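# Lift three sand cores from the mould onto plywood

## Task

Remove three sand cores from the mould and set each one down on the plywood boards next to the mould, releasing it there: the elongated core with the rounded nose, and both upright bladed cores that sit in the mould half on the robot's right side. The two remaining cores must stay upright in the mould, untouched.

## Robot and tools

ROBOT. Two six-joint arms with parallel grippers: left_arm, on the +y side, and right_arm, on the -y side. The names do not match the sides of the images. In every row and every per-joint list the joint order is waist, shoulder, elbow, wrist pitch, wrist yaw, wrist roll. A row then adds that arm's gripper opening. Stated joint ranges in rad: waist -2.618..3.054, shoulder 0.000..3.142, elbow 0.000..3.142, wrist pitch -1.571..1.571, wrist yaw -1.571..1.571, wrist roll -2.094..2.094. A joint's true stop can differ from these by up to 0.059 rad.

FRAMES. The scene frame has its origin at table-top height, midway between the nominal bases. +x points out over the table and +z points up. Calibrated bases: left_arm at (+0.031, +0.345, 0) m with quat_wxyz (+1.000, 0, 0, +0.008); right_arm at (+0.030, -0.335, 0) m with quat_wxyz (+1.000, 0, 0, -0.014). Each arm's end_effector_position (m) and end_effector_quat_wxyz are given in that arm's own base frame. They can be off by a few cm, more at long reach. The fingers point along the gripper's +z axis and close along its y axis. The reported point lies between the pads, about 1 cm behind the fingertips.

execute_actions(actions, cameras). actions is a list of actions. Each action is a list of up to 15 rows and lasts 15 control steps of 1/30 s. If fewer rows are given, the last row is held to the end. Each row is a single list of 14 numbers in [-1, 1] covering both arms: left_arm's six joints and opening, then right_arm's six joints and opening. Always send all 14, even when only one arm moves. Joint entries are offsets from the Joint targets at the start of that action, not from the previous row. Later actions start from the new targets, so repeating an offset adds to it. Scale: 1.0 equals 2.224 rad for waist, shoulder and elbow, and 8.485 rad for the three wrist joints. Opening is absolute: +1 is fully open, -1 is shut. The whole call is rejected if an action is malformed, or if its first action would push a joint more than 0.059 rad outward beyond its range. An empty actions list just reports the state. cameras lists image names: omitted, null or ["all"] gives all, [] gives none.

move(target, speed, blend, opening_speed, blocking, cameras). target is one 14-number row, or a list of up to 15 such rows. Every row is an offset from the same current Joint targets, in the same scale and order as above, with absolute openings. Joints travel in lockstep, so the hand follows a curve. The move does not avoid obstacles or the other arm. speed (rad/s, 0.01 to 12.57, default 0.5) caps the joint that has farthest to go; give one number or one per target. blend (rad) rounds the corners at intermediate targets. opening_speed (0.2 or more, scale units per second) ramps the fingers; use a low value to close gently. Paths take at least 0.5 s, and anything past 10 s is cut short. With blocking=false the call returns after about 0.5 s while the move continues. The move: line reports done, off_target (at rest more than 0.035 rad from the target), moving, held or fault, and may add limits=held. Neither done nor off_target tells you whether anything is in contact.

wait(seconds: 0 to 10) lets time run while the arms hold their last command. stop() brakes a running move; it needs distance to do so. zoom_image(camera, region) magnifies part of the latest image from cam_left_wrist or cam_right_wrist. region is [x0, y0, x1, y1] in pixels, at most 504 by 504. finished_scene(scene) ends the current scene, 1 or 2, and cannot be reversed. Only call it once the cores rest on the boards without the robot touching them.

RESULTS. Joint positions and Joint velocities give one block per arm (rad, rad/s), ending with the pad gap (m; 0.094 when fully open). Joint targets is the baseline for your next offsets. Tool commands holds each gripper's current command; to leave a gripper unchanged, resend that value, because 0 means half open. grip_measured is the finger opening on the command scale. When holding a hard part it reads a little narrower than the part. grip_effort_nm is motor effort and is negative when closing; it is not pad force. Joint torques are raw, noisy, offset, and include gravity; joints 1 to 3 wrap at ±28 N m. Other lines: "joint sent to its limit" means a joint was stopped at its true stop. "joint command not followed" means the clearance check altered some targets. MOTOR HOT appears at 75 °C. OVER-TEMPERATURE FAULT means that arm folds up and goes idle. Velocities near zero read "within noise".

MOTION. Each joint's target may lead its measured angle by at most 0.339 rad (waist, shoulder, elbow) or 2.2 rad (wrist joints). Targets that would place the hand more than 200 mm from where it is get scaled back, so large moves need several actions. Very small turns may not start. If an arm is pressing against something or has been dragged off course, command its targets back past its measured positions.

CAMERAS. Both wrist cameras are 896x504 pinhole. cam_left_wrist has fx=fy≈433.8 and centre (446, 251); cam_right_wrist has fx=fy≈443.3 and centre (444, 252).

AVOID. Do not drop cores or open the gripper while a core is still moving. Do not slam into the mould, hit things hard or push hard. Keep the two arms, and a gripper and the other arm's fingers, from ever colliding. Do not knock over the two cores that must stay, and keep anything from going off the table. Avoid long outstretched holds or pushing toward unreachable poses, since these heat the motors. Arm stops of any kind are costly.

Each tool is called after "Request:" as name(argument=value, ...), one argument or row to a line, values as JSON.

## Session

Request:
execute_actions(
  actions=[],
)

Scene clock: 0.00 s.
left_arm: end_effector_position=(+0.3631, -0.0246, +0.2028) grip_measured=+1.000 grip_effort_nm=n/a end_effector_quat_wxyz=(+0.569, -0.059, +0.818, -0.064) | right_arm: end_effector_position=(+0.3464, +0.0127, +0.2781) grip_measured=+1.000 grip_effort_nm=n/a end_effector_quat_wxyz=(+0.512, -0.227, +0.829, +0.002)
Joint positions: left_arm=[-0.095 1.034 0.566 0.116 -0.051 -0.203 0.094] | right_arm=[-0.154 1.056 1.018 -0.499 -0.37 -0.476 0.094]
Joint velocities: within noise
Joint torques (N m): no reading
Heat: left arm: 32 °C; right arm: 36 °C.
Joint targets: left_arm=[-0.095 1.027 0.576 0.117 -0.051 -0.202] | right_arm=[-0.154 1.049 1.030 -0.497 -0.374 -0.475]
Tool commands: left_gripper/opening=+1.0 right_gripper/opening=+1.0

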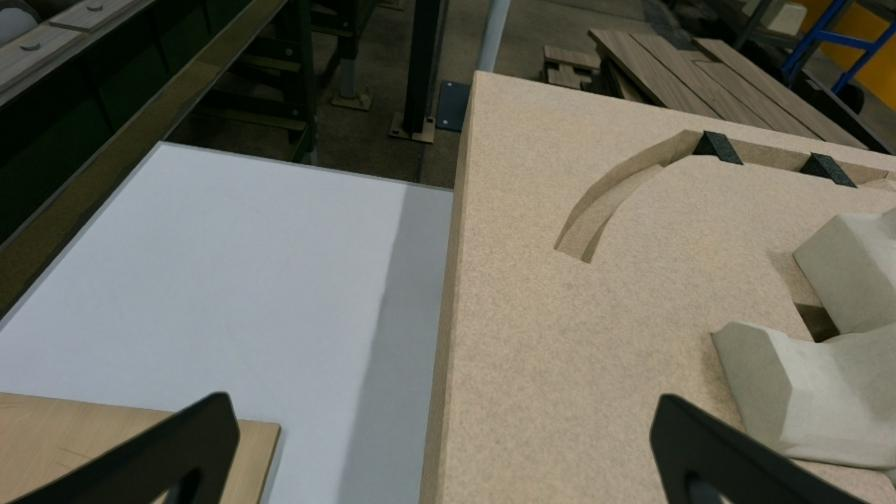

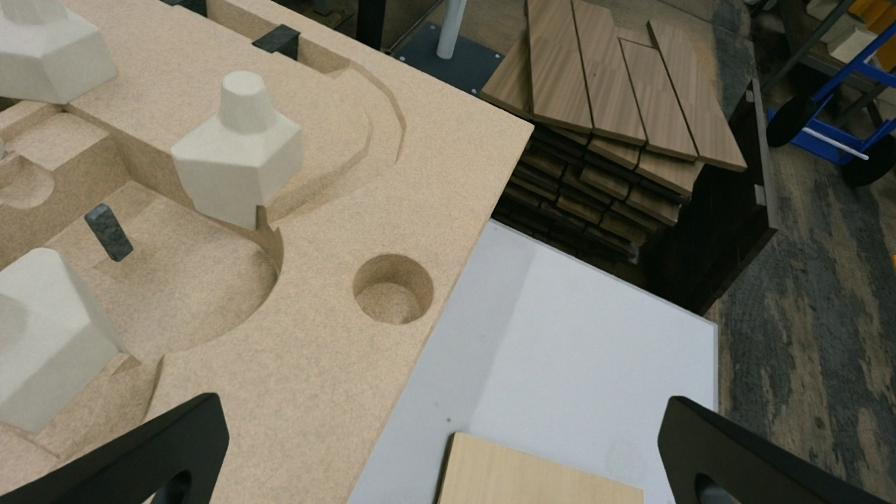

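Request:
move(
  target=[-0.1147,0.1637,0.570,-0.185,0.006,0.0238,1,0.2266,0.1538,0.366,-0.1127,0.0441,0.056,1],
  speed=0.8,
)

Scene clock: 27.37 s.
left_arm: end_effector_position=(+0.2829, -0.0986, +0.3269) grip_measured=+1.000 grip_effort_nm=0.037 end_effector_quat_wxyz=(+0.276, +0.160, +0.947, -0.045) | right_arm: end_effector_position=(+0.2829, +0.1037, +0.3254) grip_measured=+1.000 grip_effort_nm=0.027 end_effector_quat_wxyz=(+0.274, -0.169, +0.945, +0.050)
Joint positions: left_arm=[-0.343 1.382 1.822 -1.445 -0.007 -0.007 0.094] | right_arm=[0.344 1.384 1.817 -1.438 -0.006 -0.008 0.094]
Joint velocities: within noise
Joint torques (N m): left_arm=[-0.42 -2.81 5.94 1.4 0.11 0.02] | right_arm=[0.55 -2.93 6.86 0.84 0.07 0.07]
Heat: left arm: 36 °C; right arm: 39 °C.
Joint targets: left_arm=[-0.350 1.390 1.844 -1.453 0.000 0.000] | right_arm=[0.351 1.391 1.844 -1.453 0.000 0.000]
move: done

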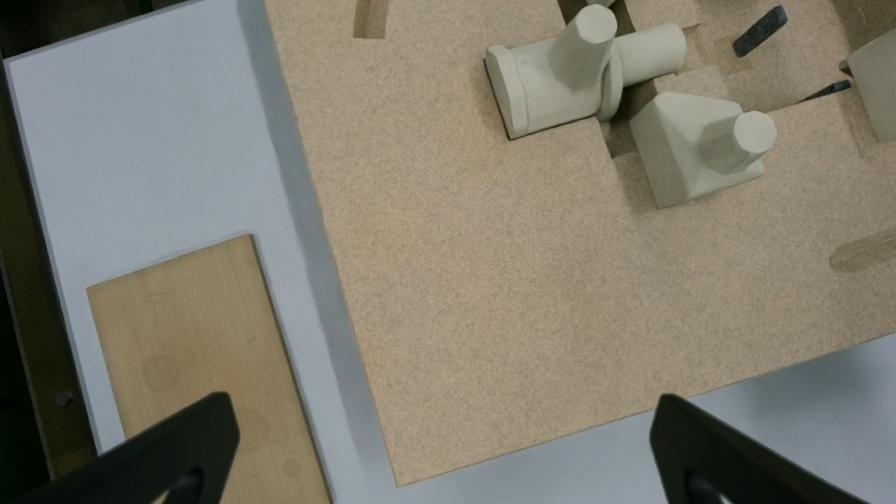

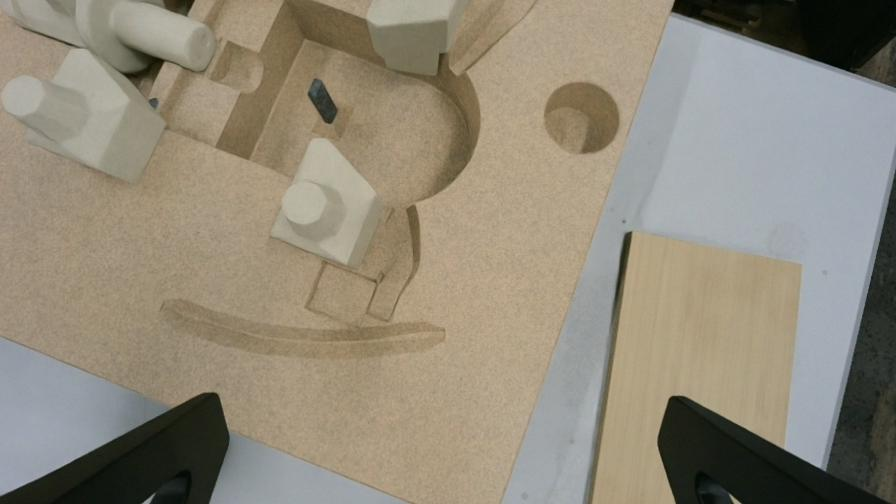

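Request:
zoom_image(
  camera="cam_right_wrist",
  region=[140, 0, 644, 360],
)

Request:
zoom_image(
  camera="cam_left_wrist",
  region=[440, 0, 896, 300],
)

Scaled by 1.000.

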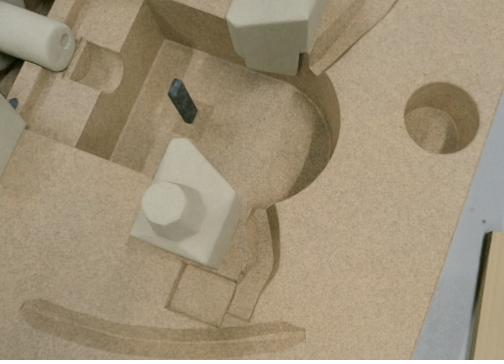

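Scaled by 1.105.

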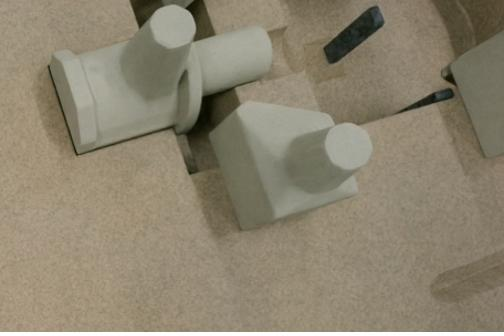

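Request:
move(
  target=[0,0,0,0,0,0,1,0.022,-0.0342,-0.2248,0.0971,0,0,1],
  speed=0.8,
)

Scene clock: 54.70 s.
left_arm: end_effector_position=(+0.2827, -0.0986, +0.3268) grip_measured=+1.000 grip_effort_nm=0.037 end_effector_quat_wxyz=(+0.275, +0.160, +0.947, -0.045) | right_arm: end_effector_position=(+0.3715, +0.1560, +0.2890) grip_measured=+1.000 grip_effort_nm=0.027 end_effector_quat_wxyz=(+0.438, -0.179, +0.876, +0.088)
Joint positions: left_arm=[-0.343 1.382 1.822 -1.446 -0.007 -0.007 0.094] | right_arm=[0.393 1.341 1.351 -0.654 -0.005 -0.007 0.094]
Joint velocities: within noise
Joint torques (N m): left_arm=[-0.47 -2.86 5.82 1.4 0.1 0.02] | right_arm=[0.54 -6.54 5.57 1.54 0.03 0.05]
Heat: left arm: 34 °C; right arm: 38 °C.
Joint targets: left_arm=[-0.350 1.390 1.844 -1.452 0.000 -0.001] | right_arm=[0.399 1.315 1.344 -0.629 0.000 0.001]
move: done

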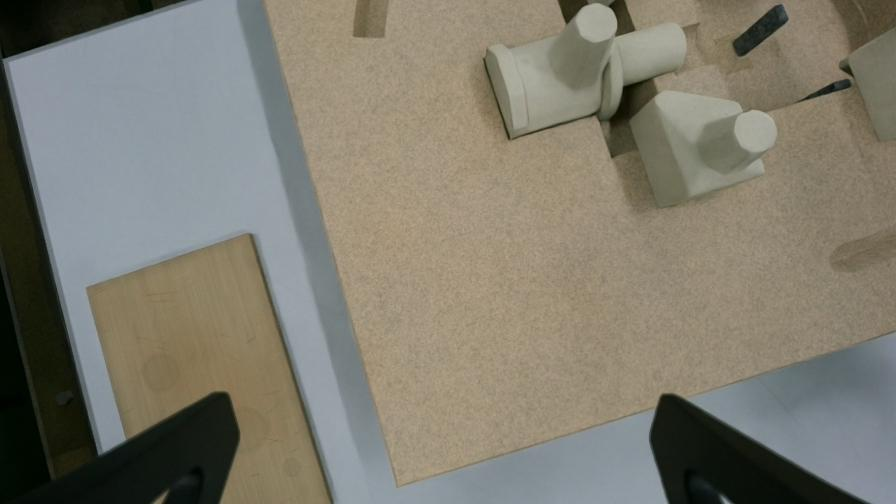

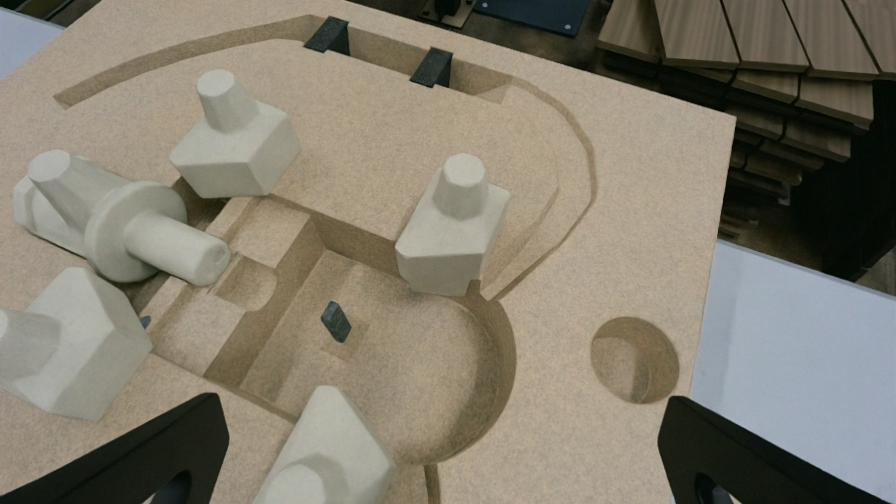

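Request:
move(
  target=[0,0,0,0,0,0,1,0.0769,-0.1263,-0.1479,-0.0061,0,0,1],
  speed=0.7,
  cameras=["cam_right_wrist"],
)

Scene clock: 100.97 s.
left_arm: end_effector_position=(+0.2827, -0.0986, +0.3268) grip_measured=+1.000 grip_effort_nm=0.032 end_effector_quat_wxyz=(+0.275, +0.160, +0.947, -0.045) | right_arm: end_effector_position=(+0.2733, +0.1743, +0.2398) grip_measured=+1.000 grip_effort_nm=0.027 end_effector_quat_wxyz=(+0.403, -0.256, +0.871, +0.116)
Joint positions: left_arm=[-0.343 1.382 1.822 -1.446 -0.007 -0.007 0.094] | right_arm=[0.564 1.05 1.023 -0.68 -0.001 -0.006 0.094]
Joint velocities: within noise
Joint torques (N m): left_arm=[-0.58 -2.81 5.89 1.43 0.09 0.01] | right_arm=[0.57 -3.47 5.55 1.28 0 0.04]
Heat: left arm: 34 °C; right arm: 41 °C.
Joint targets: left_arm=[-0.350 1.390 1.844 -1.452 0.000 -0.001] | right_arm=[0.570 1.034 1.015 -0.681 0.000 0.001]
move: done
Images, in order (width x height): cam_right_wrist 896x504.

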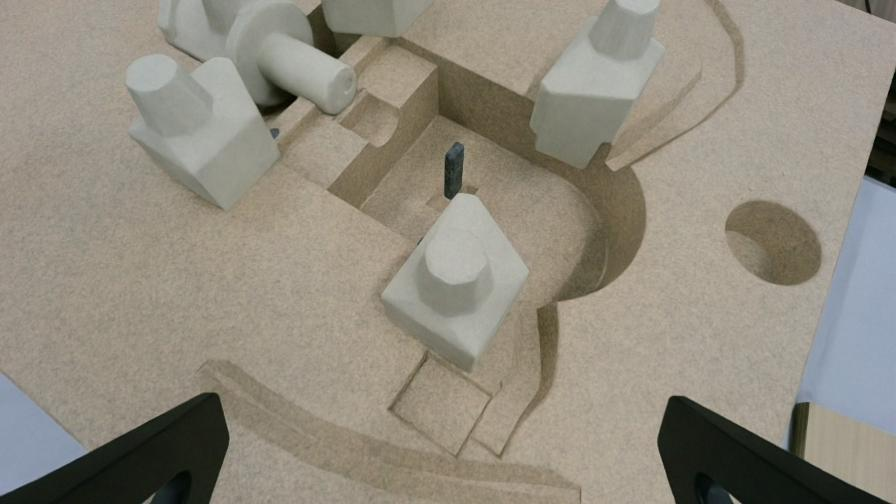

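Request:
zoom_image(
  camera="cam_right_wrist",
  region=[340, 120, 680, 380],
)

Scaled by 1.482.

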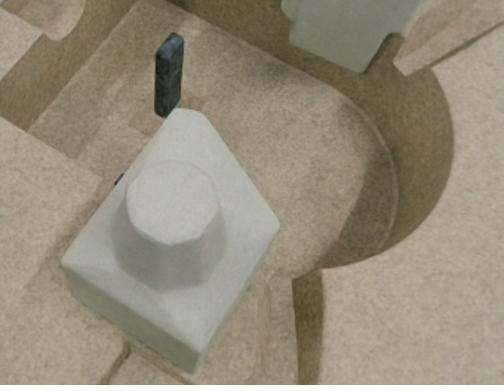

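Request:
move(
  target=[0,0,0,0,0,0,1,-0.0067,-0.1139,-0.1674,0.0376,0,0,1],
  speed=0.7,
  cameras=["cam_right_wrist"],
)

Scene clock: 121.93 s.
left_arm: end_effector_position=(+0.2827, -0.0986, +0.3268) grip_measured=+1.000 grip_effort_nm=0.027 end_effector_quat_wxyz=(+0.275, +0.160, +0.947, -0.045) | right_arm: end_effector_position=(+0.2530, +0.1615, +0.2043) grip_measured=+1.000 grip_effort_nm=0.027 end_effector_quat_wxyz=(+0.476, -0.245, +0.834, +0.137)
Joint positions: left_arm=[-0.343 1.382 1.822 -1.446 -0.007 -0.007 0.094] | right_arm=[0.564 0.795 0.65 -0.389 -0.001 -0.006 0.094]
Joint velocities: within noise
Joint torques (N m): left_arm=[-0.5 -2.78 5.9 1.41 0.09 0.02] | right_arm=[-0.73 -1.91 5.86 1.65 0 0.04]
Heat: left arm: 34 °C; right arm: 41 °C.
Joint targets: left_arm=[-0.350 1.390 1.844 -1.452 0.000 -0.001] | right_arm=[0.556 0.781 0.643 -0.362 0.000 0.001]
move: done
Images, in order (width x height): cam_right_wrist 896x504.

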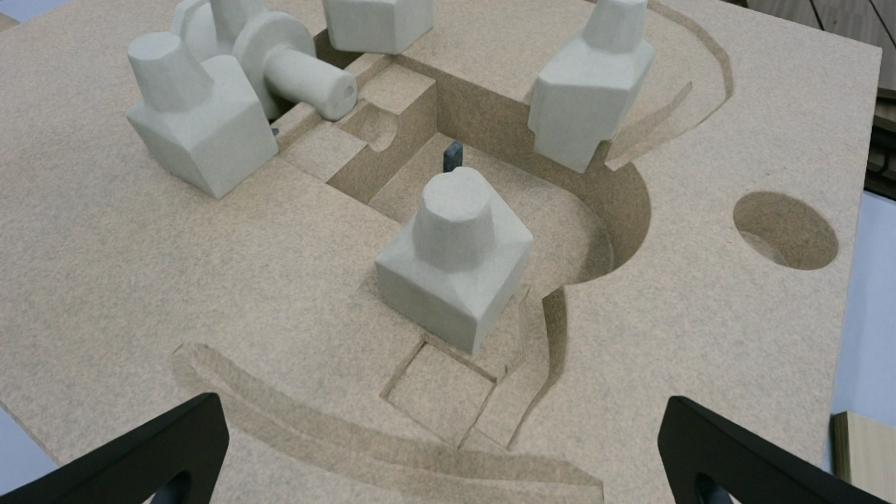

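Request:
move(
  target=[0,0,0,0,0,0,1,-0.0027,0.1593,0.0255,0.0351,0,0,1],
  speed=0.5,
  cameras=["cam_right_wrist"],
)

Scene clock: 133.37 s.
left_arm: end_effector_position=(+0.2827, -0.0986, +0.3268) grip_measured=+1.000 grip_effort_nm=0.027 end_effector_quat_wxyz=(+0.275, +0.160, +0.947, -0.045) | right_arm: end_effector_position=(+0.3081, +0.1932, +0.1674) grip_measured=+1.000 grip_effort_nm=0.022 end_effector_quat_wxyz=(+0.464, -0.244, +0.842, +0.132)
Joint positions: left_arm=[-0.343 1.382 1.822 -1.446 -0.007 -0.007 0.094] | right_arm=[0.557 1.133 0.664 -0.095 -0.001 -0.006 0.094]
Joint velocities: within noise
Joint torques (N m): left_arm=[-0.46 -2.85 5.96 1.42 0.11 0.01] | right_arm=[-0.61 -2.8 9.14 1.65 0 0.01]
Heat: left arm: 34 °C; right arm: 43 °C.
Joint targets: left_arm=[-0.350 1.390 1.844 -1.452 0.000 -0.001] | right_arm=[0.550 1.135 0.699 -0.064 0.000 0.001]
move: off_target (right_arm); right_arm: the elbow is farthest, 0.036 rad from its target
Images, in order (width x height): cam_right_wrist 896x504.

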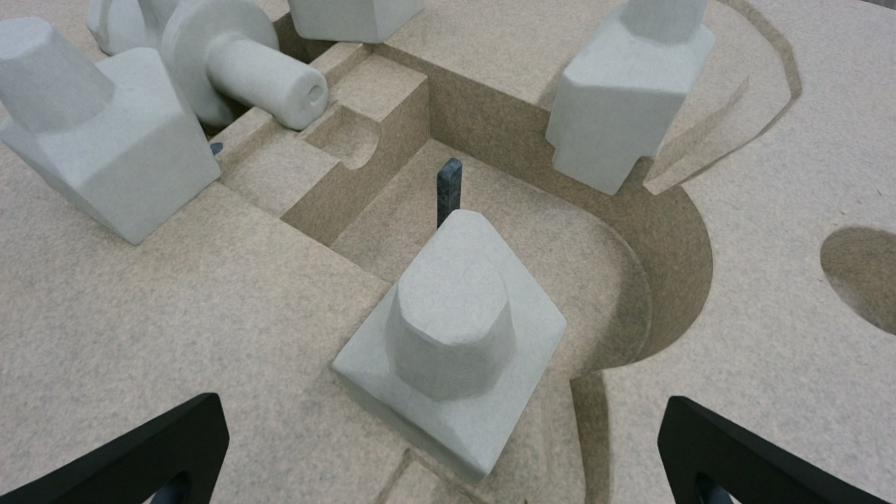

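Request:
move(
  target=[0,0,0,0,0,0,1,0,0.071,0.0207,0.0207,0,0,1],
  speed=0.25,
  cameras=["cam_right_wrist"],
)

Scene clock: 138.53 s.
left_arm: end_effector_position=(+0.2827, -0.0986, +0.3268) grip_measured=+1.000 grip_effort_nm=0.032 end_effector_quat_wxyz=(+0.275, +0.160, +0.947, -0.045) | right_arm: end_effector_position=(+0.3413, +0.2139, +0.1704) grip_measured=+1.000 grip_effort_nm=0.027 end_effector_quat_wxyz=(+0.492, -0.239, +0.826, +0.139)
Joint positions: left_arm=[-0.343 1.382 1.822 -1.446 -0.007 -0.007 0.094] | right_arm=[0.557 1.288 0.712 0.078 -0.001 -0.006 0.094]
Joint velocities: within noise
Joint torques (N m): left_arm=[-0.47 -2.73 5.96 1.41 0.1 0.01] | right_arm=[-0.61 -3.66 8.84 1.75 0 0.03]
Heat: left arm: 34 °C; right arm: 43 °C.
Joint targets: left_arm=[-0.350 1.390 1.844 -1.452 0.000 -0.001] | right_arm=[0.550 1.293 0.746 0.111 0.000 0.001]
move: done
Images, in order (width x height): cam_right_wrist 896x504.

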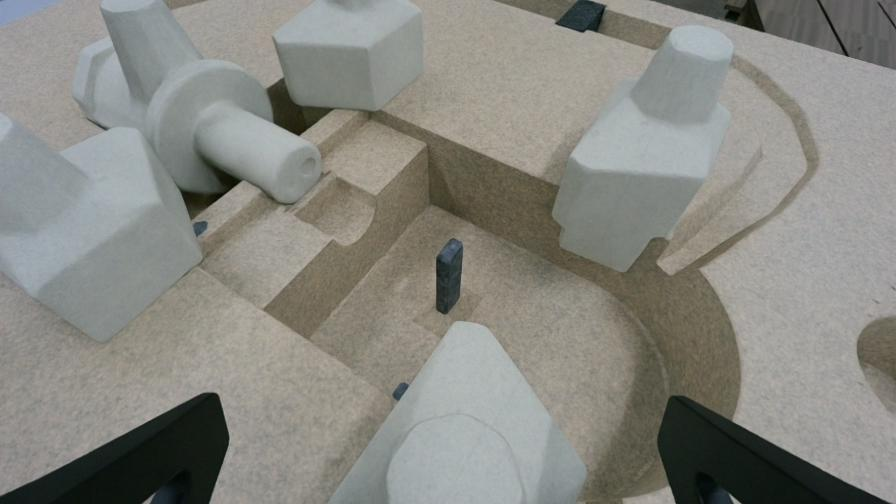

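Request:
move(
  target=[0,0,0,0,0,0,1,0,0,0,0,0,0,-0.35],
  opening_speed=0.4,
  cameras=["cam_right_wrist"],
)

Scene clock: 144.67 s.
left_arm: end_effector_position=(+0.2827, -0.0986, +0.3268) grip_measured=+1.000 grip_effort_nm=0.032 end_effector_quat_wxyz=(+0.275, +0.160, +0.947, -0.045) | right_arm: end_effector_position=(+0.3415, +0.2139, +0.1707) grip_measured=-0.347 grip_effort_nm=-0.125 end_effector_quat_wxyz=(+0.492, -0.239, +0.825, +0.139)
Joint positions: left_arm=[-0.343 1.382 1.822 -1.446 -0.007 -0.007 0.094] | right_arm=[0.557 1.288 0.712 0.079 -0.001 -0.006 0.031]
Joint velocities: within noise
Joint torques (N m): left_arm=[-0.46 -2.86 5.86 1.4 0.11 -0.01] | right_arm=[-0.62 -3.64 8.87 1.76 0.01 0.05]
Heat: left arm: 34 °C; right arm: 43 °C.
Joint targets: left_arm=[-0.350 1.390 1.844 -1.452 0.000 -0.001] | right_arm=[0.550 1.293 0.746 0.111 0.000 0.001]
move: done
Images, in order (width x height): cam_right_wrist 896x504.

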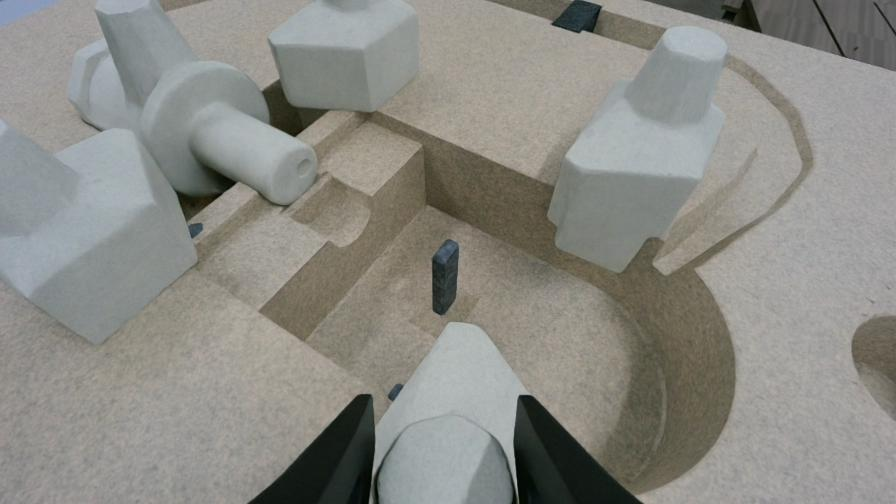

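Request:
move(
  target=[0,0,0,0,0,0,1,0,0,0,0,0,0,-0.5],
  opening_speed=0.2,
  cameras=["cam_right_wrist"],
)

Scene clock: 147.30 s.
left_arm: end_effector_position=(+0.2827, -0.0986, +0.3268) grip_measured=+1.000 grip_effort_nm=0.027 end_effector_quat_wxyz=(+0.275, +0.160, +0.947, -0.045) | right_arm: end_effector_position=(+0.3415, +0.2139, +0.1708) grip_measured=-0.431 grip_effort_nm=-1.004 end_effector_quat_wxyz=(+0.493, -0.239, +0.825, +0.139)
Joint positions: left_arm=[-0.343 1.382 1.822 -1.446 -0.007 -0.006 0.094] | right_arm=[0.557 1.288 0.712 0.08 -0.001 -0.006 0.027]
Joint velocities: within noise
Joint torques (N m): left_arm=[-0.47 -2.84 5.94 1.44 0.11 0.03] | right_arm=[-0.59 -3.63 8.84 1.75 -0.01 0.04]
Heat: left arm: 34 °C; right arm: 43 °C.
Joint targets: left_arm=[-0.350 1.390 1.844 -1.452 0.000 0.000] | right_arm=[0.550 1.293 0.746 0.112 0.000 0.001]
move: done
Images, in order (width x height): cam_right_wrist 896x504.

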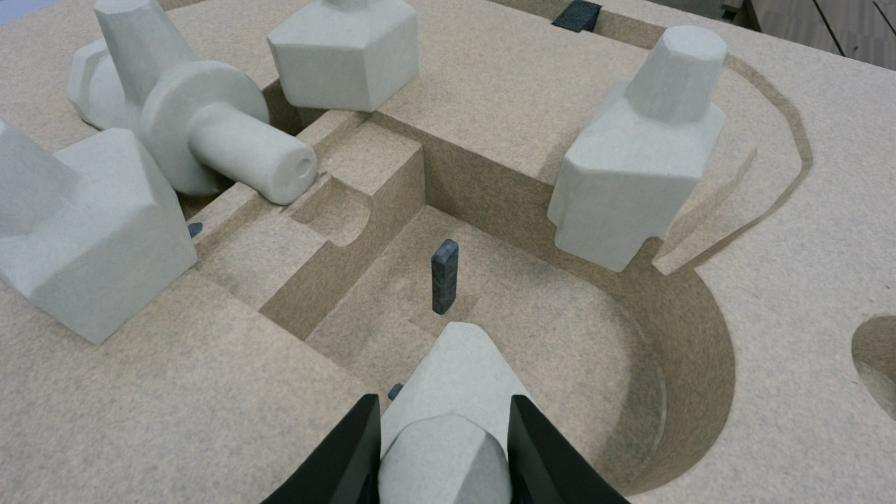

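Request:
move(
  target=[
    [0,0,0,0,0,0,1,0,-0.0099,0.0324,-0.0119,0,0,-0.5],
    [0,0,0,0,0,0,1,0,-0.0175,0.0634,-0.022,0,0,-0.5],
    [0,0,0,0,0,0,1,0,-0.0229,0.1317,-0.0414,0,0,-0.5],
  ],
  speed=0.2,
  blend=0.02,
)

Scene clock: 158.10 s.
left_arm: end_effector_position=(+0.2827, -0.0986, +0.3268) grip_measured=+1.000 grip_effort_nm=0.027 end_effector_quat_wxyz=(+0.275, +0.160, +0.947, -0.045) | right_arm: end_effector_position=(+0.3404, +0.2131, +0.2148) grip_measured=-0.432 grip_effort_nm=-1.009 end_effector_quat_wxyz=(+0.446, -0.246, +0.851, +0.126)
Joint positions: left_arm=[-0.343 1.382 1.822 -1.446 -0.007 -0.006 0.094] | right_arm=[0.557 1.285 0.984 -0.305 0 -0.006 0.027]
Joint velocities: within noise
Joint torques (N m): left_arm=[-0.58 -2.78 5.94 1.42 0.11 -0.01] | right_arm=[-0.62 -7.79 10.76 1.96 -0.01 0.04]
Heat: left arm: 34 °C; right arm: 44 °C.
Joint targets: left_arm=[-0.350 1.390 1.844 -1.452 0.000 -0.001] | right_arm=[0.550 1.242 1.038 -0.240 0.000 0.001]
move: off_target (right_arm); right_arm: the wrist pitch is farthest, 0.065 rad from its target

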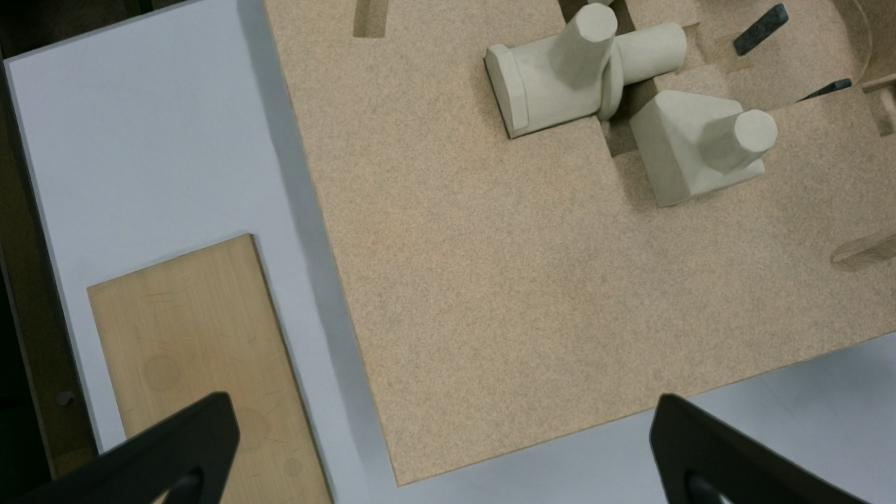

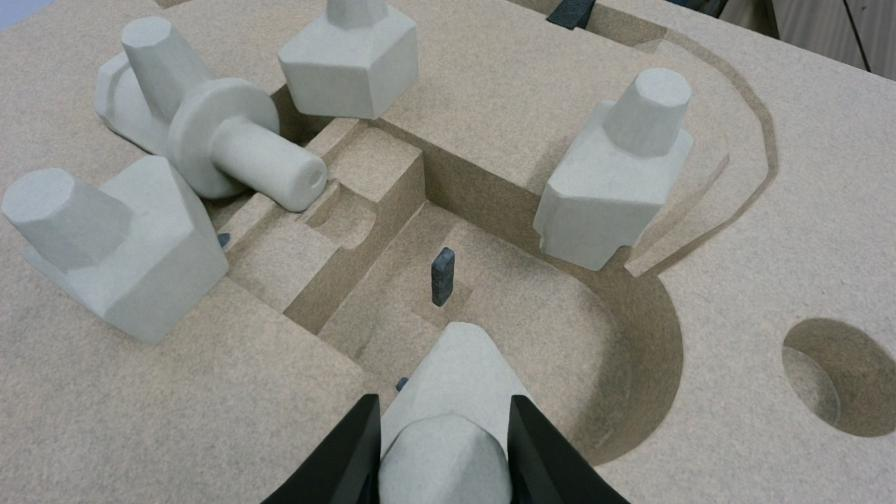

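Request:
move(
  target=[0,0,0,0,0,0,1,0,-0.0432,0.0688,-0.0227,0,0,-0.5],
  speed=0.2,
)

Scene clock: 168.27 s.
left_arm: end_effector_position=(+0.2827, -0.0986, +0.3268) grip_measured=+1.000 grip_effort_nm=0.027 end_effector_quat_wxyz=(+0.275, +0.160, +0.947, -0.045) | right_arm: end_effector_position=(+0.3221, +0.2017, +0.2840) grip_measured=-0.432 grip_effort_nm=-1.004 end_effector_quat_wxyz=(+0.473, -0.242, +0.836, +0.134)
Joint positions: left_arm=[-0.343 1.382 1.822 -1.446 -0.007 -0.006 0.094] | right_arm=[0.557 1.181 1.138 -0.499 0 -0.006 0.027]
Joint velocities: within noise
Joint torques (N m): left_arm=[-0.44 -2.84 5.91 1.4 0.08 0] | right_arm=[-0.59 -6.24 10.54 2.06 0 0.03]
Heat: left arm: 34 °C; right arm: 45 °C.
Joint targets: left_arm=[-0.350 1.390 1.844 -1.452 0.000 -0.001] | right_arm=[0.550 1.146 1.191 -0.432 0.000 0.001]
move: off_target (right_arm); right_arm: the wrist pitch is farthest, 0.066 rad from its target

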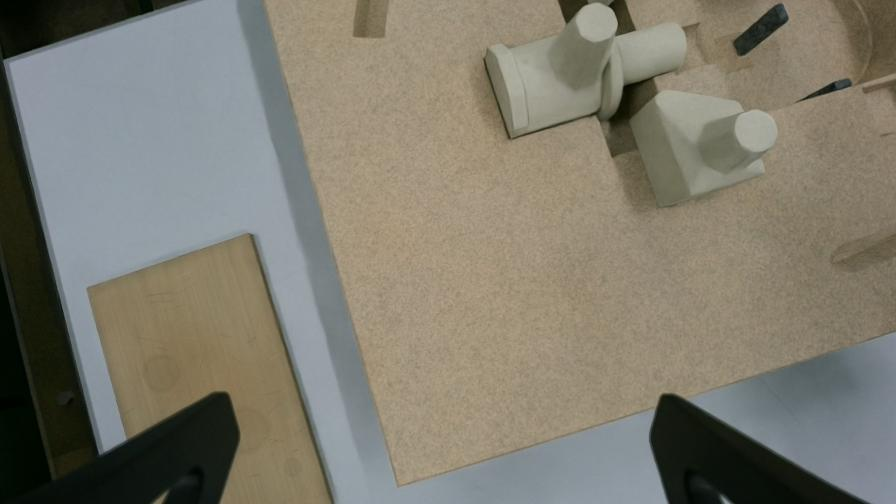

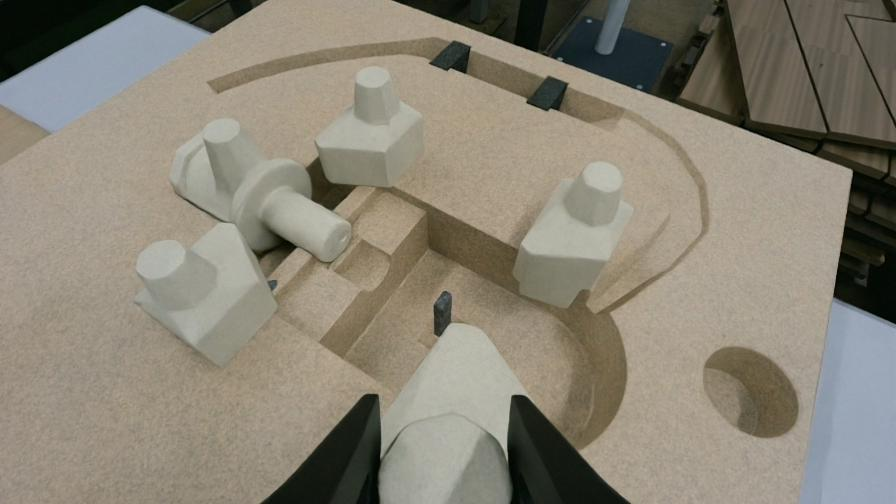

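Request:
move(
  target=[-0.2923,-0.2131,-0.3363,0.0851,0,0,1,-0.382,0,0,0,0,0,-0.5],
  speed=0.4,
)

Scene clock: 174.50 s.
left_arm: end_effector_position=(+0.1665, -0.2522, +0.2958) grip_measured=+1.000 grip_effort_nm=0.027 end_effector_quat_wxyz=(+0.419, +0.416, +0.775, -0.226) | right_arm: end_effector_position=(+0.3632, -0.1114, +0.2838) grip_measured=-0.432 grip_effort_nm=-1.004 end_effector_quat_wxyz=(+0.486, +0.128, +0.861, -0.076)
Joint positions: left_arm=[-0.993 0.933 1.104 -0.749 -0.005 -0.006 0.094] | right_arm=[-0.298 1.181 1.138 -0.5 0.004 -0.005 0.027]
Joint velocities: within noise
Joint torques (N m): left_arm=[-0.5 -2.35 4.64 2.23 0.07 0] | right_arm=[-0.14 -6.26 10.51 2.06 -0.04 0.03]
Heat: left arm: 34 °C; right arm: 46 °C.
Joint targets: left_arm=[-1.001 0.916 1.096 -0.731 0.000 0.000] | right_arm=[-0.300 1.146 1.191 -0.432 0.000 0.001]
move: off_target (right_arm); right_arm: the wrist pitch is farthest, 0.068 rad from its target

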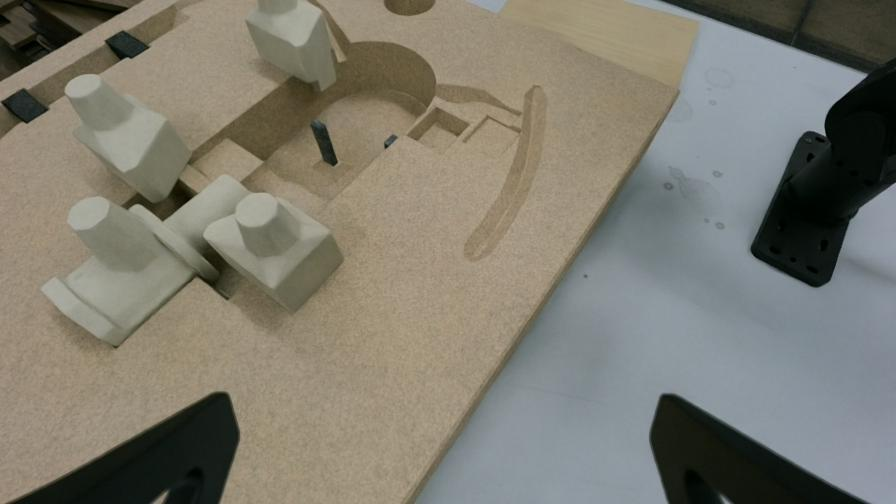

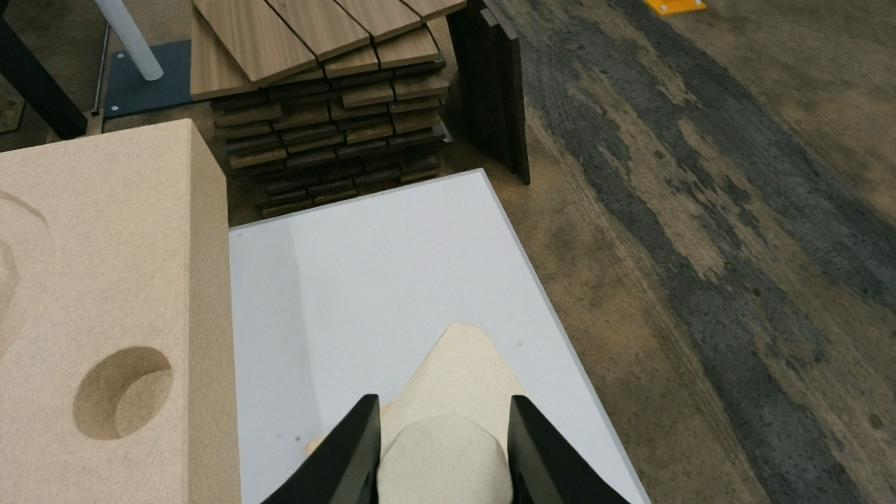

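Request:
move(
  target=[-0.10,0,0,0.095,0,0,1,0,0,0,0,0,0,-0.5],
  speed=0.5,
  cameras=["cam_left_wrist"],
)

Scene clock: 179.60 s.
left_arm: end_effector_position=(+0.1188, -0.3150, +0.4859) grip_measured=+1.000 grip_effort_nm=0.032 end_effector_quat_wxyz=(+0.640, +0.354, +0.515, -0.447) | right_arm: end_effector_position=(+0.3631, -0.1114, +0.2837) grip_measured=-0.432 grip_effort_nm=-1.009 end_effector_quat_wxyz=(+0.485, +0.128, +0.861, -0.076)
Joint positions: left_arm=[-1.215 0.933 1.104 0.05 -0.004 -0.006 0.094] | right_arm=[-0.298 1.181 1.138 -0.501 0.004 -0.005 0.027]
Joint velocities: within noise
Joint torques (N m): left_arm=[-0.5 -2.45 4.77 2.37 0.07 0.02] | right_arm=[-0.16 -6.23 10.52 2.06 -0.04 0.03]
Heat: left arm: 34 °C; right arm: 47 °C.
Joint targets: left_arm=[-1.223 0.916 1.096 0.075 0.000 0.000] | right_arm=[-0.300 1.146 1.191 -0.432 0.000 0.001]
move: off_target (right_arm); right_arm: the wrist pitch is farthest, 0.069 rad from its target
Images, in order (width x height): cam_left_wrist 896x504.

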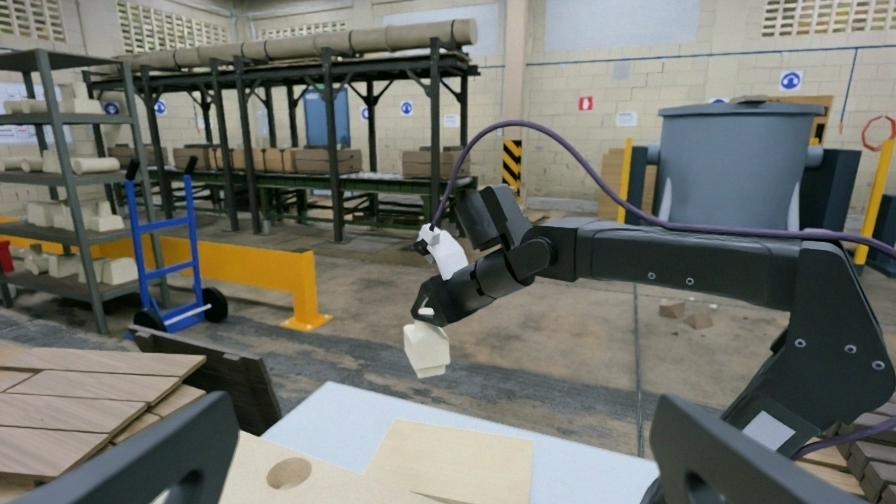

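Request:
zoom_image(
  camera="cam_left_wrist",
  region=[380, 210, 560, 390],
)

Scaled by 2.800.

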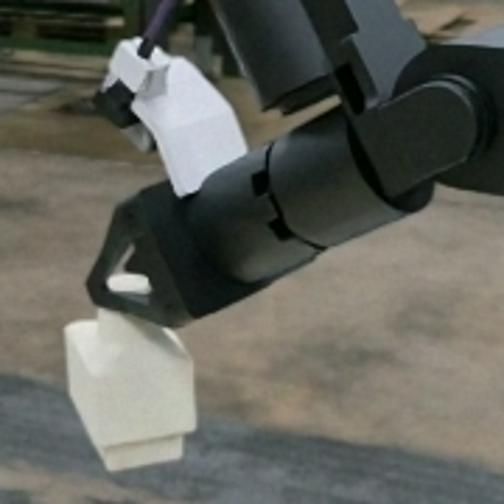

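Request:
move(
  target=[0,0,0,0,0,0,1,-0.032,-0.0531,-0.1722,0.0297,0,0.226,-0.5],
  speed=0.5,
)

Request:
zoom_image(
  camera="cam_left_wrist",
  region=[340, 240, 580, 480],
)

Scene clock: 226.10 s.
left_arm: end_effector_position=(+0.1188, -0.3150, +0.4862) grip_measured=+1.000 grip_effort_nm=0.017 end_effector_quat_wxyz=(+0.641, +0.354, +0.515, -0.447) | right_arm: end_effector_position=(+0.3330, -0.1265, +0.2126) grip_measured=-0.432 grip_effort_nm=-1.004 end_effector_quat_wxyz=(+0.352, +0.791, +0.370, +0.338)
Joint positions: left_arm=[-1.215 0.933 1.104 0.051 -0.004 -0.006 0.094] | right_arm=[-0.364 1.067 0.799 -0.285 0.003 1.899 0.027]
Joint velocities: within noise
Joint torques (N m): left_arm=[-0.5 -2.35 4.72 2.38 0.05 -0.02] | right_arm=[-0.61 -5.81 7.06 2.4 -0.05 0.18]
Heat: left arm: 42 °C; right arm: 52 °C.
Joint targets: left_arm=[-1.223 0.916 1.096 0.076 0.000 0.000] | right_arm=[-0.371 1.028 0.808 -0.180 0.000 1.918]
move: off_target (right_arm); right_arm: the wrist pitch is farthest, 0.105 rad from its target

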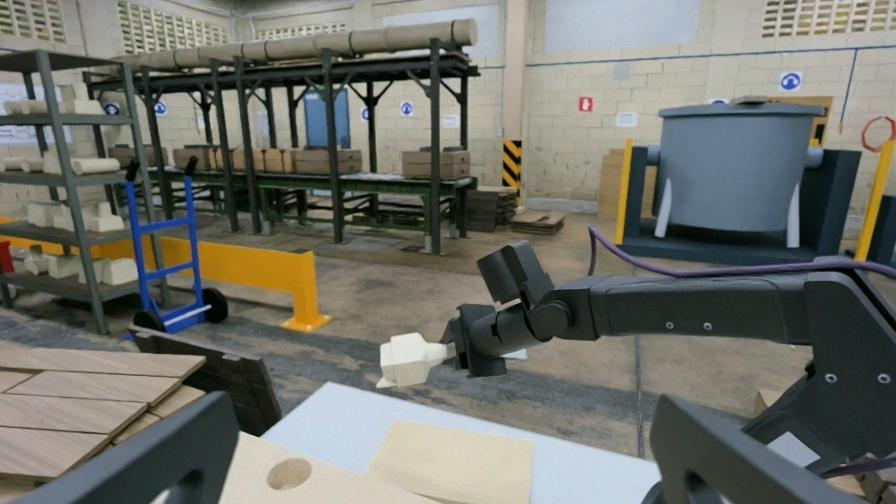

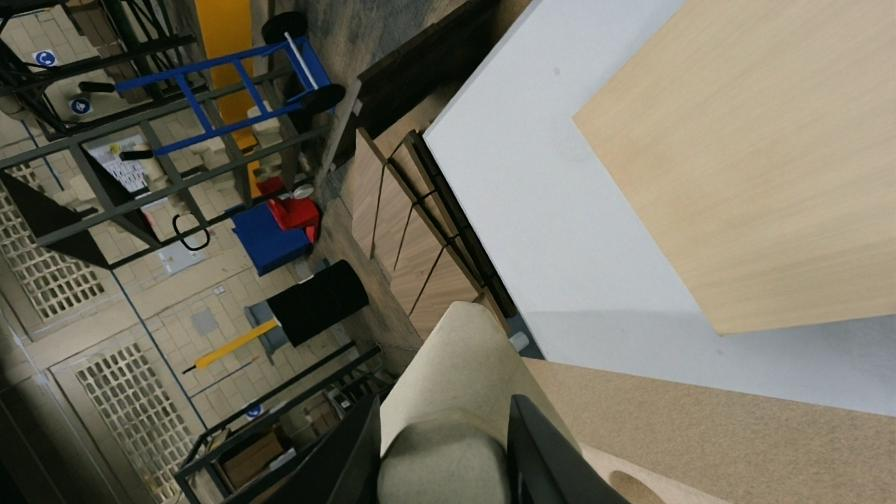

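Scaled by 2.100.

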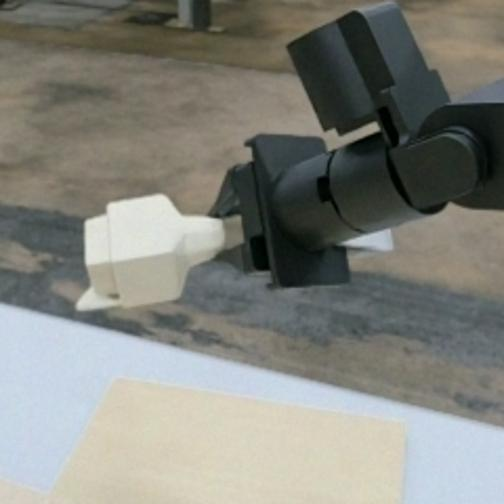

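Request:
move(
  target=[0,0,0,0,0,0,1,0,0.0724,-0.17,0.0611,0,0.0161,-0.5],
  speed=0.3,
)

Request:
zoom_image(
  camera="cam_left_wrist",
  region=[340, 280, 580, 504],
)

Scene clock: 248.00 s.
left_arm: end_effector_position=(+0.1188, -0.3150, +0.4862) grip_measured=+1.000 grip_effort_nm=0.022 end_effector_quat_wxyz=(+0.641, +0.354, +0.515, -0.447) | right_arm: end_effector_position=(+0.3297, -0.1251, +0.1060) grip_measured=-0.432 grip_effort_nm=-1.004 end_effector_quat_wxyz=(+0.329, +0.813, +0.314, +0.363)
Joint positions: left_arm=[-1.215 0.933 1.104 0.051 -0.004 -0.006 0.094] | right_arm=[-0.364 1.198 0.419 0.231 0.003 2.039 0.027]
Joint velocities: within noise
Joint torques (N m): left_arm=[-0.58 -2.37 4.72 2.38 0.07 0] | right_arm=[-0.59 -3.6 6.56 2.4 -0.03 0.12]
Heat: left arm: 44 °C; right arm: 52 °C.
Joint targets: left_arm=[-1.223 0.916 1.096 0.075 0.000 0.000] | right_arm=[-0.371 1.189 0.430 0.338 0.000 2.055]
move: off_target (right_arm); right_arm: the wrist pitch is farthest, 0.107 rad from its target

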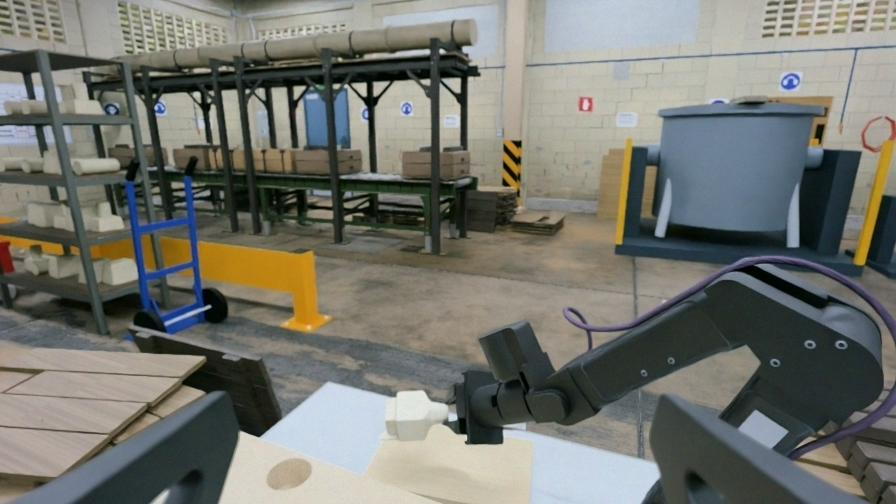

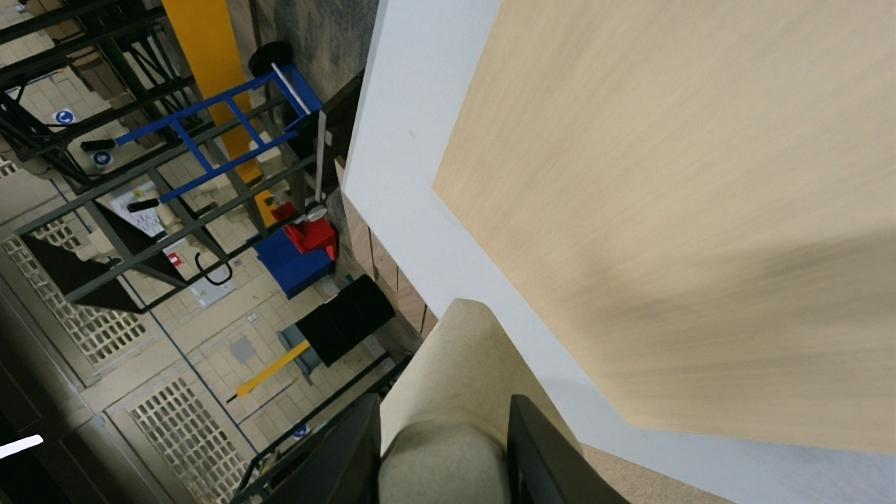

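Scaled by 2.100.

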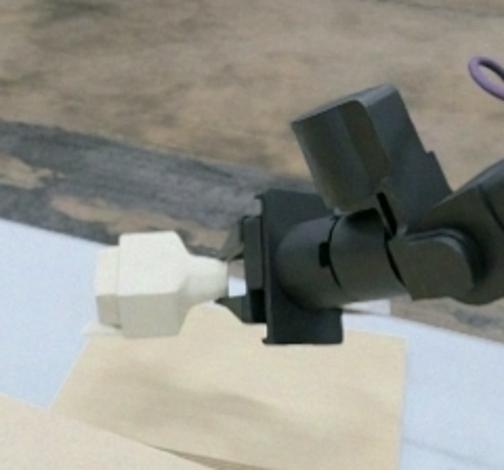

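Request:
move(
  target=[0,0,0,0,0,0,1,0,0.0436,-0.0292,0.0211,0,0,-0.5],
  speed=0.15,
)

Request:
zoom_image(
  camera="cam_left_wrist",
  region=[340, 280, 580, 504],
)

Scene clock: 258.63 s.
left_arm: end_effector_position=(+0.1188, -0.3150, +0.4863) grip_measured=+1.000 grip_effort_nm=0.032 end_effector_quat_wxyz=(+0.641, +0.354, +0.515, -0.447) | right_arm: end_effector_position=(+0.3330, -0.1263, +0.0861) grip_measured=-0.432 grip_effort_nm=-0.999 end_effector_quat_wxyz=(+0.334, +0.809, +0.312, +0.370)
Joint positions: left_arm=[-1.215 0.933 1.104 0.051 -0.004 -0.006 0.094] | right_arm=[-0.364 1.293 0.358 0.408 0.002 2.04 0.027]
Joint velocities: within noise
Joint torques (N m): left_arm=[-0.62 -2.37 4.79 2.38 0.08 -0.01] | right_arm=[-0.61 -3.74 5.89 2.44 -0.03 0.13]
Heat: left arm: 45 °C; right arm: 52 °C.
Joint targets: left_arm=[-1.223 0.916 1.096 0.076 0.000 0.000] | right_arm=[-0.371 1.286 0.365 0.517 0.000 2.055]
move: off_target (right_arm); right_arm: the wrist pitch is farthest, 0.109 rad from its target

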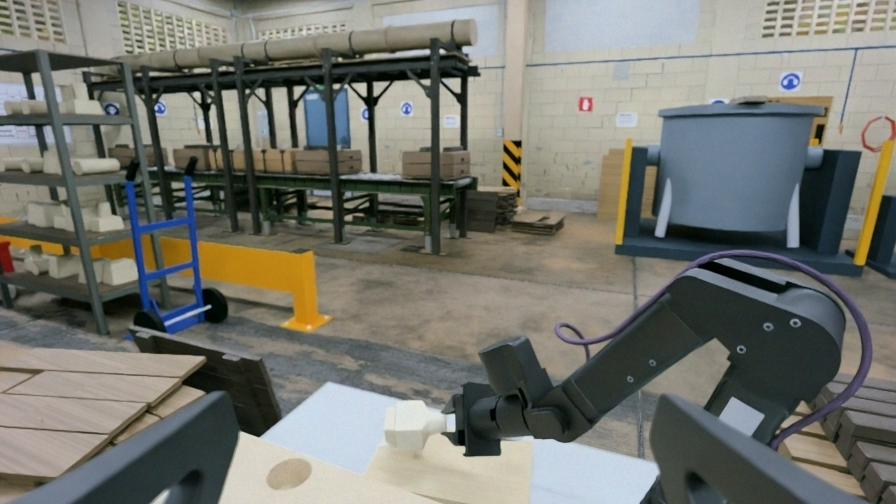

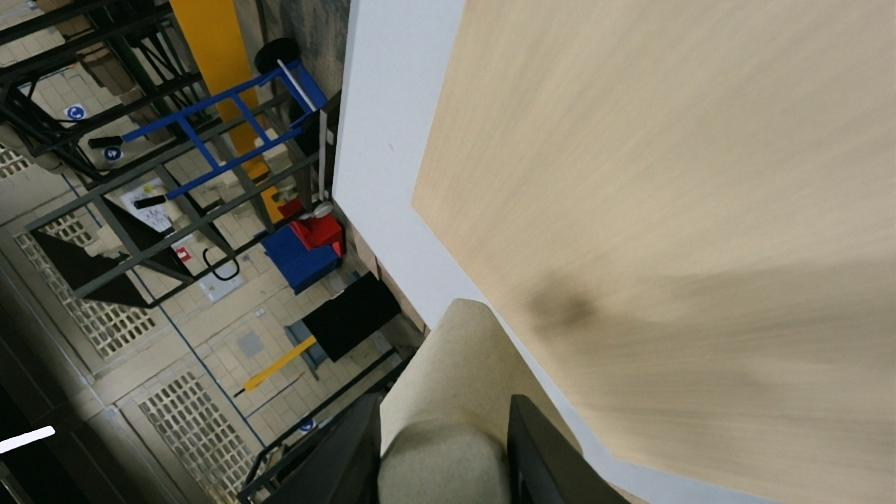

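Scaled by 2.100.

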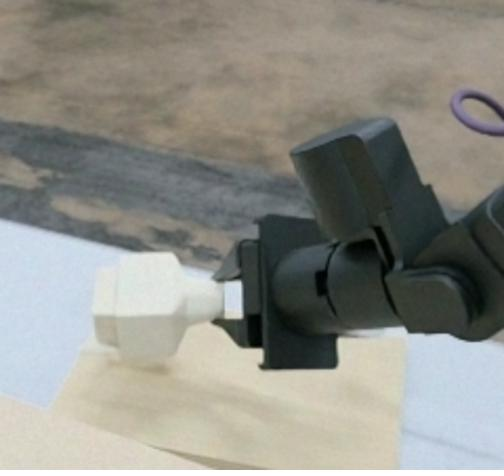

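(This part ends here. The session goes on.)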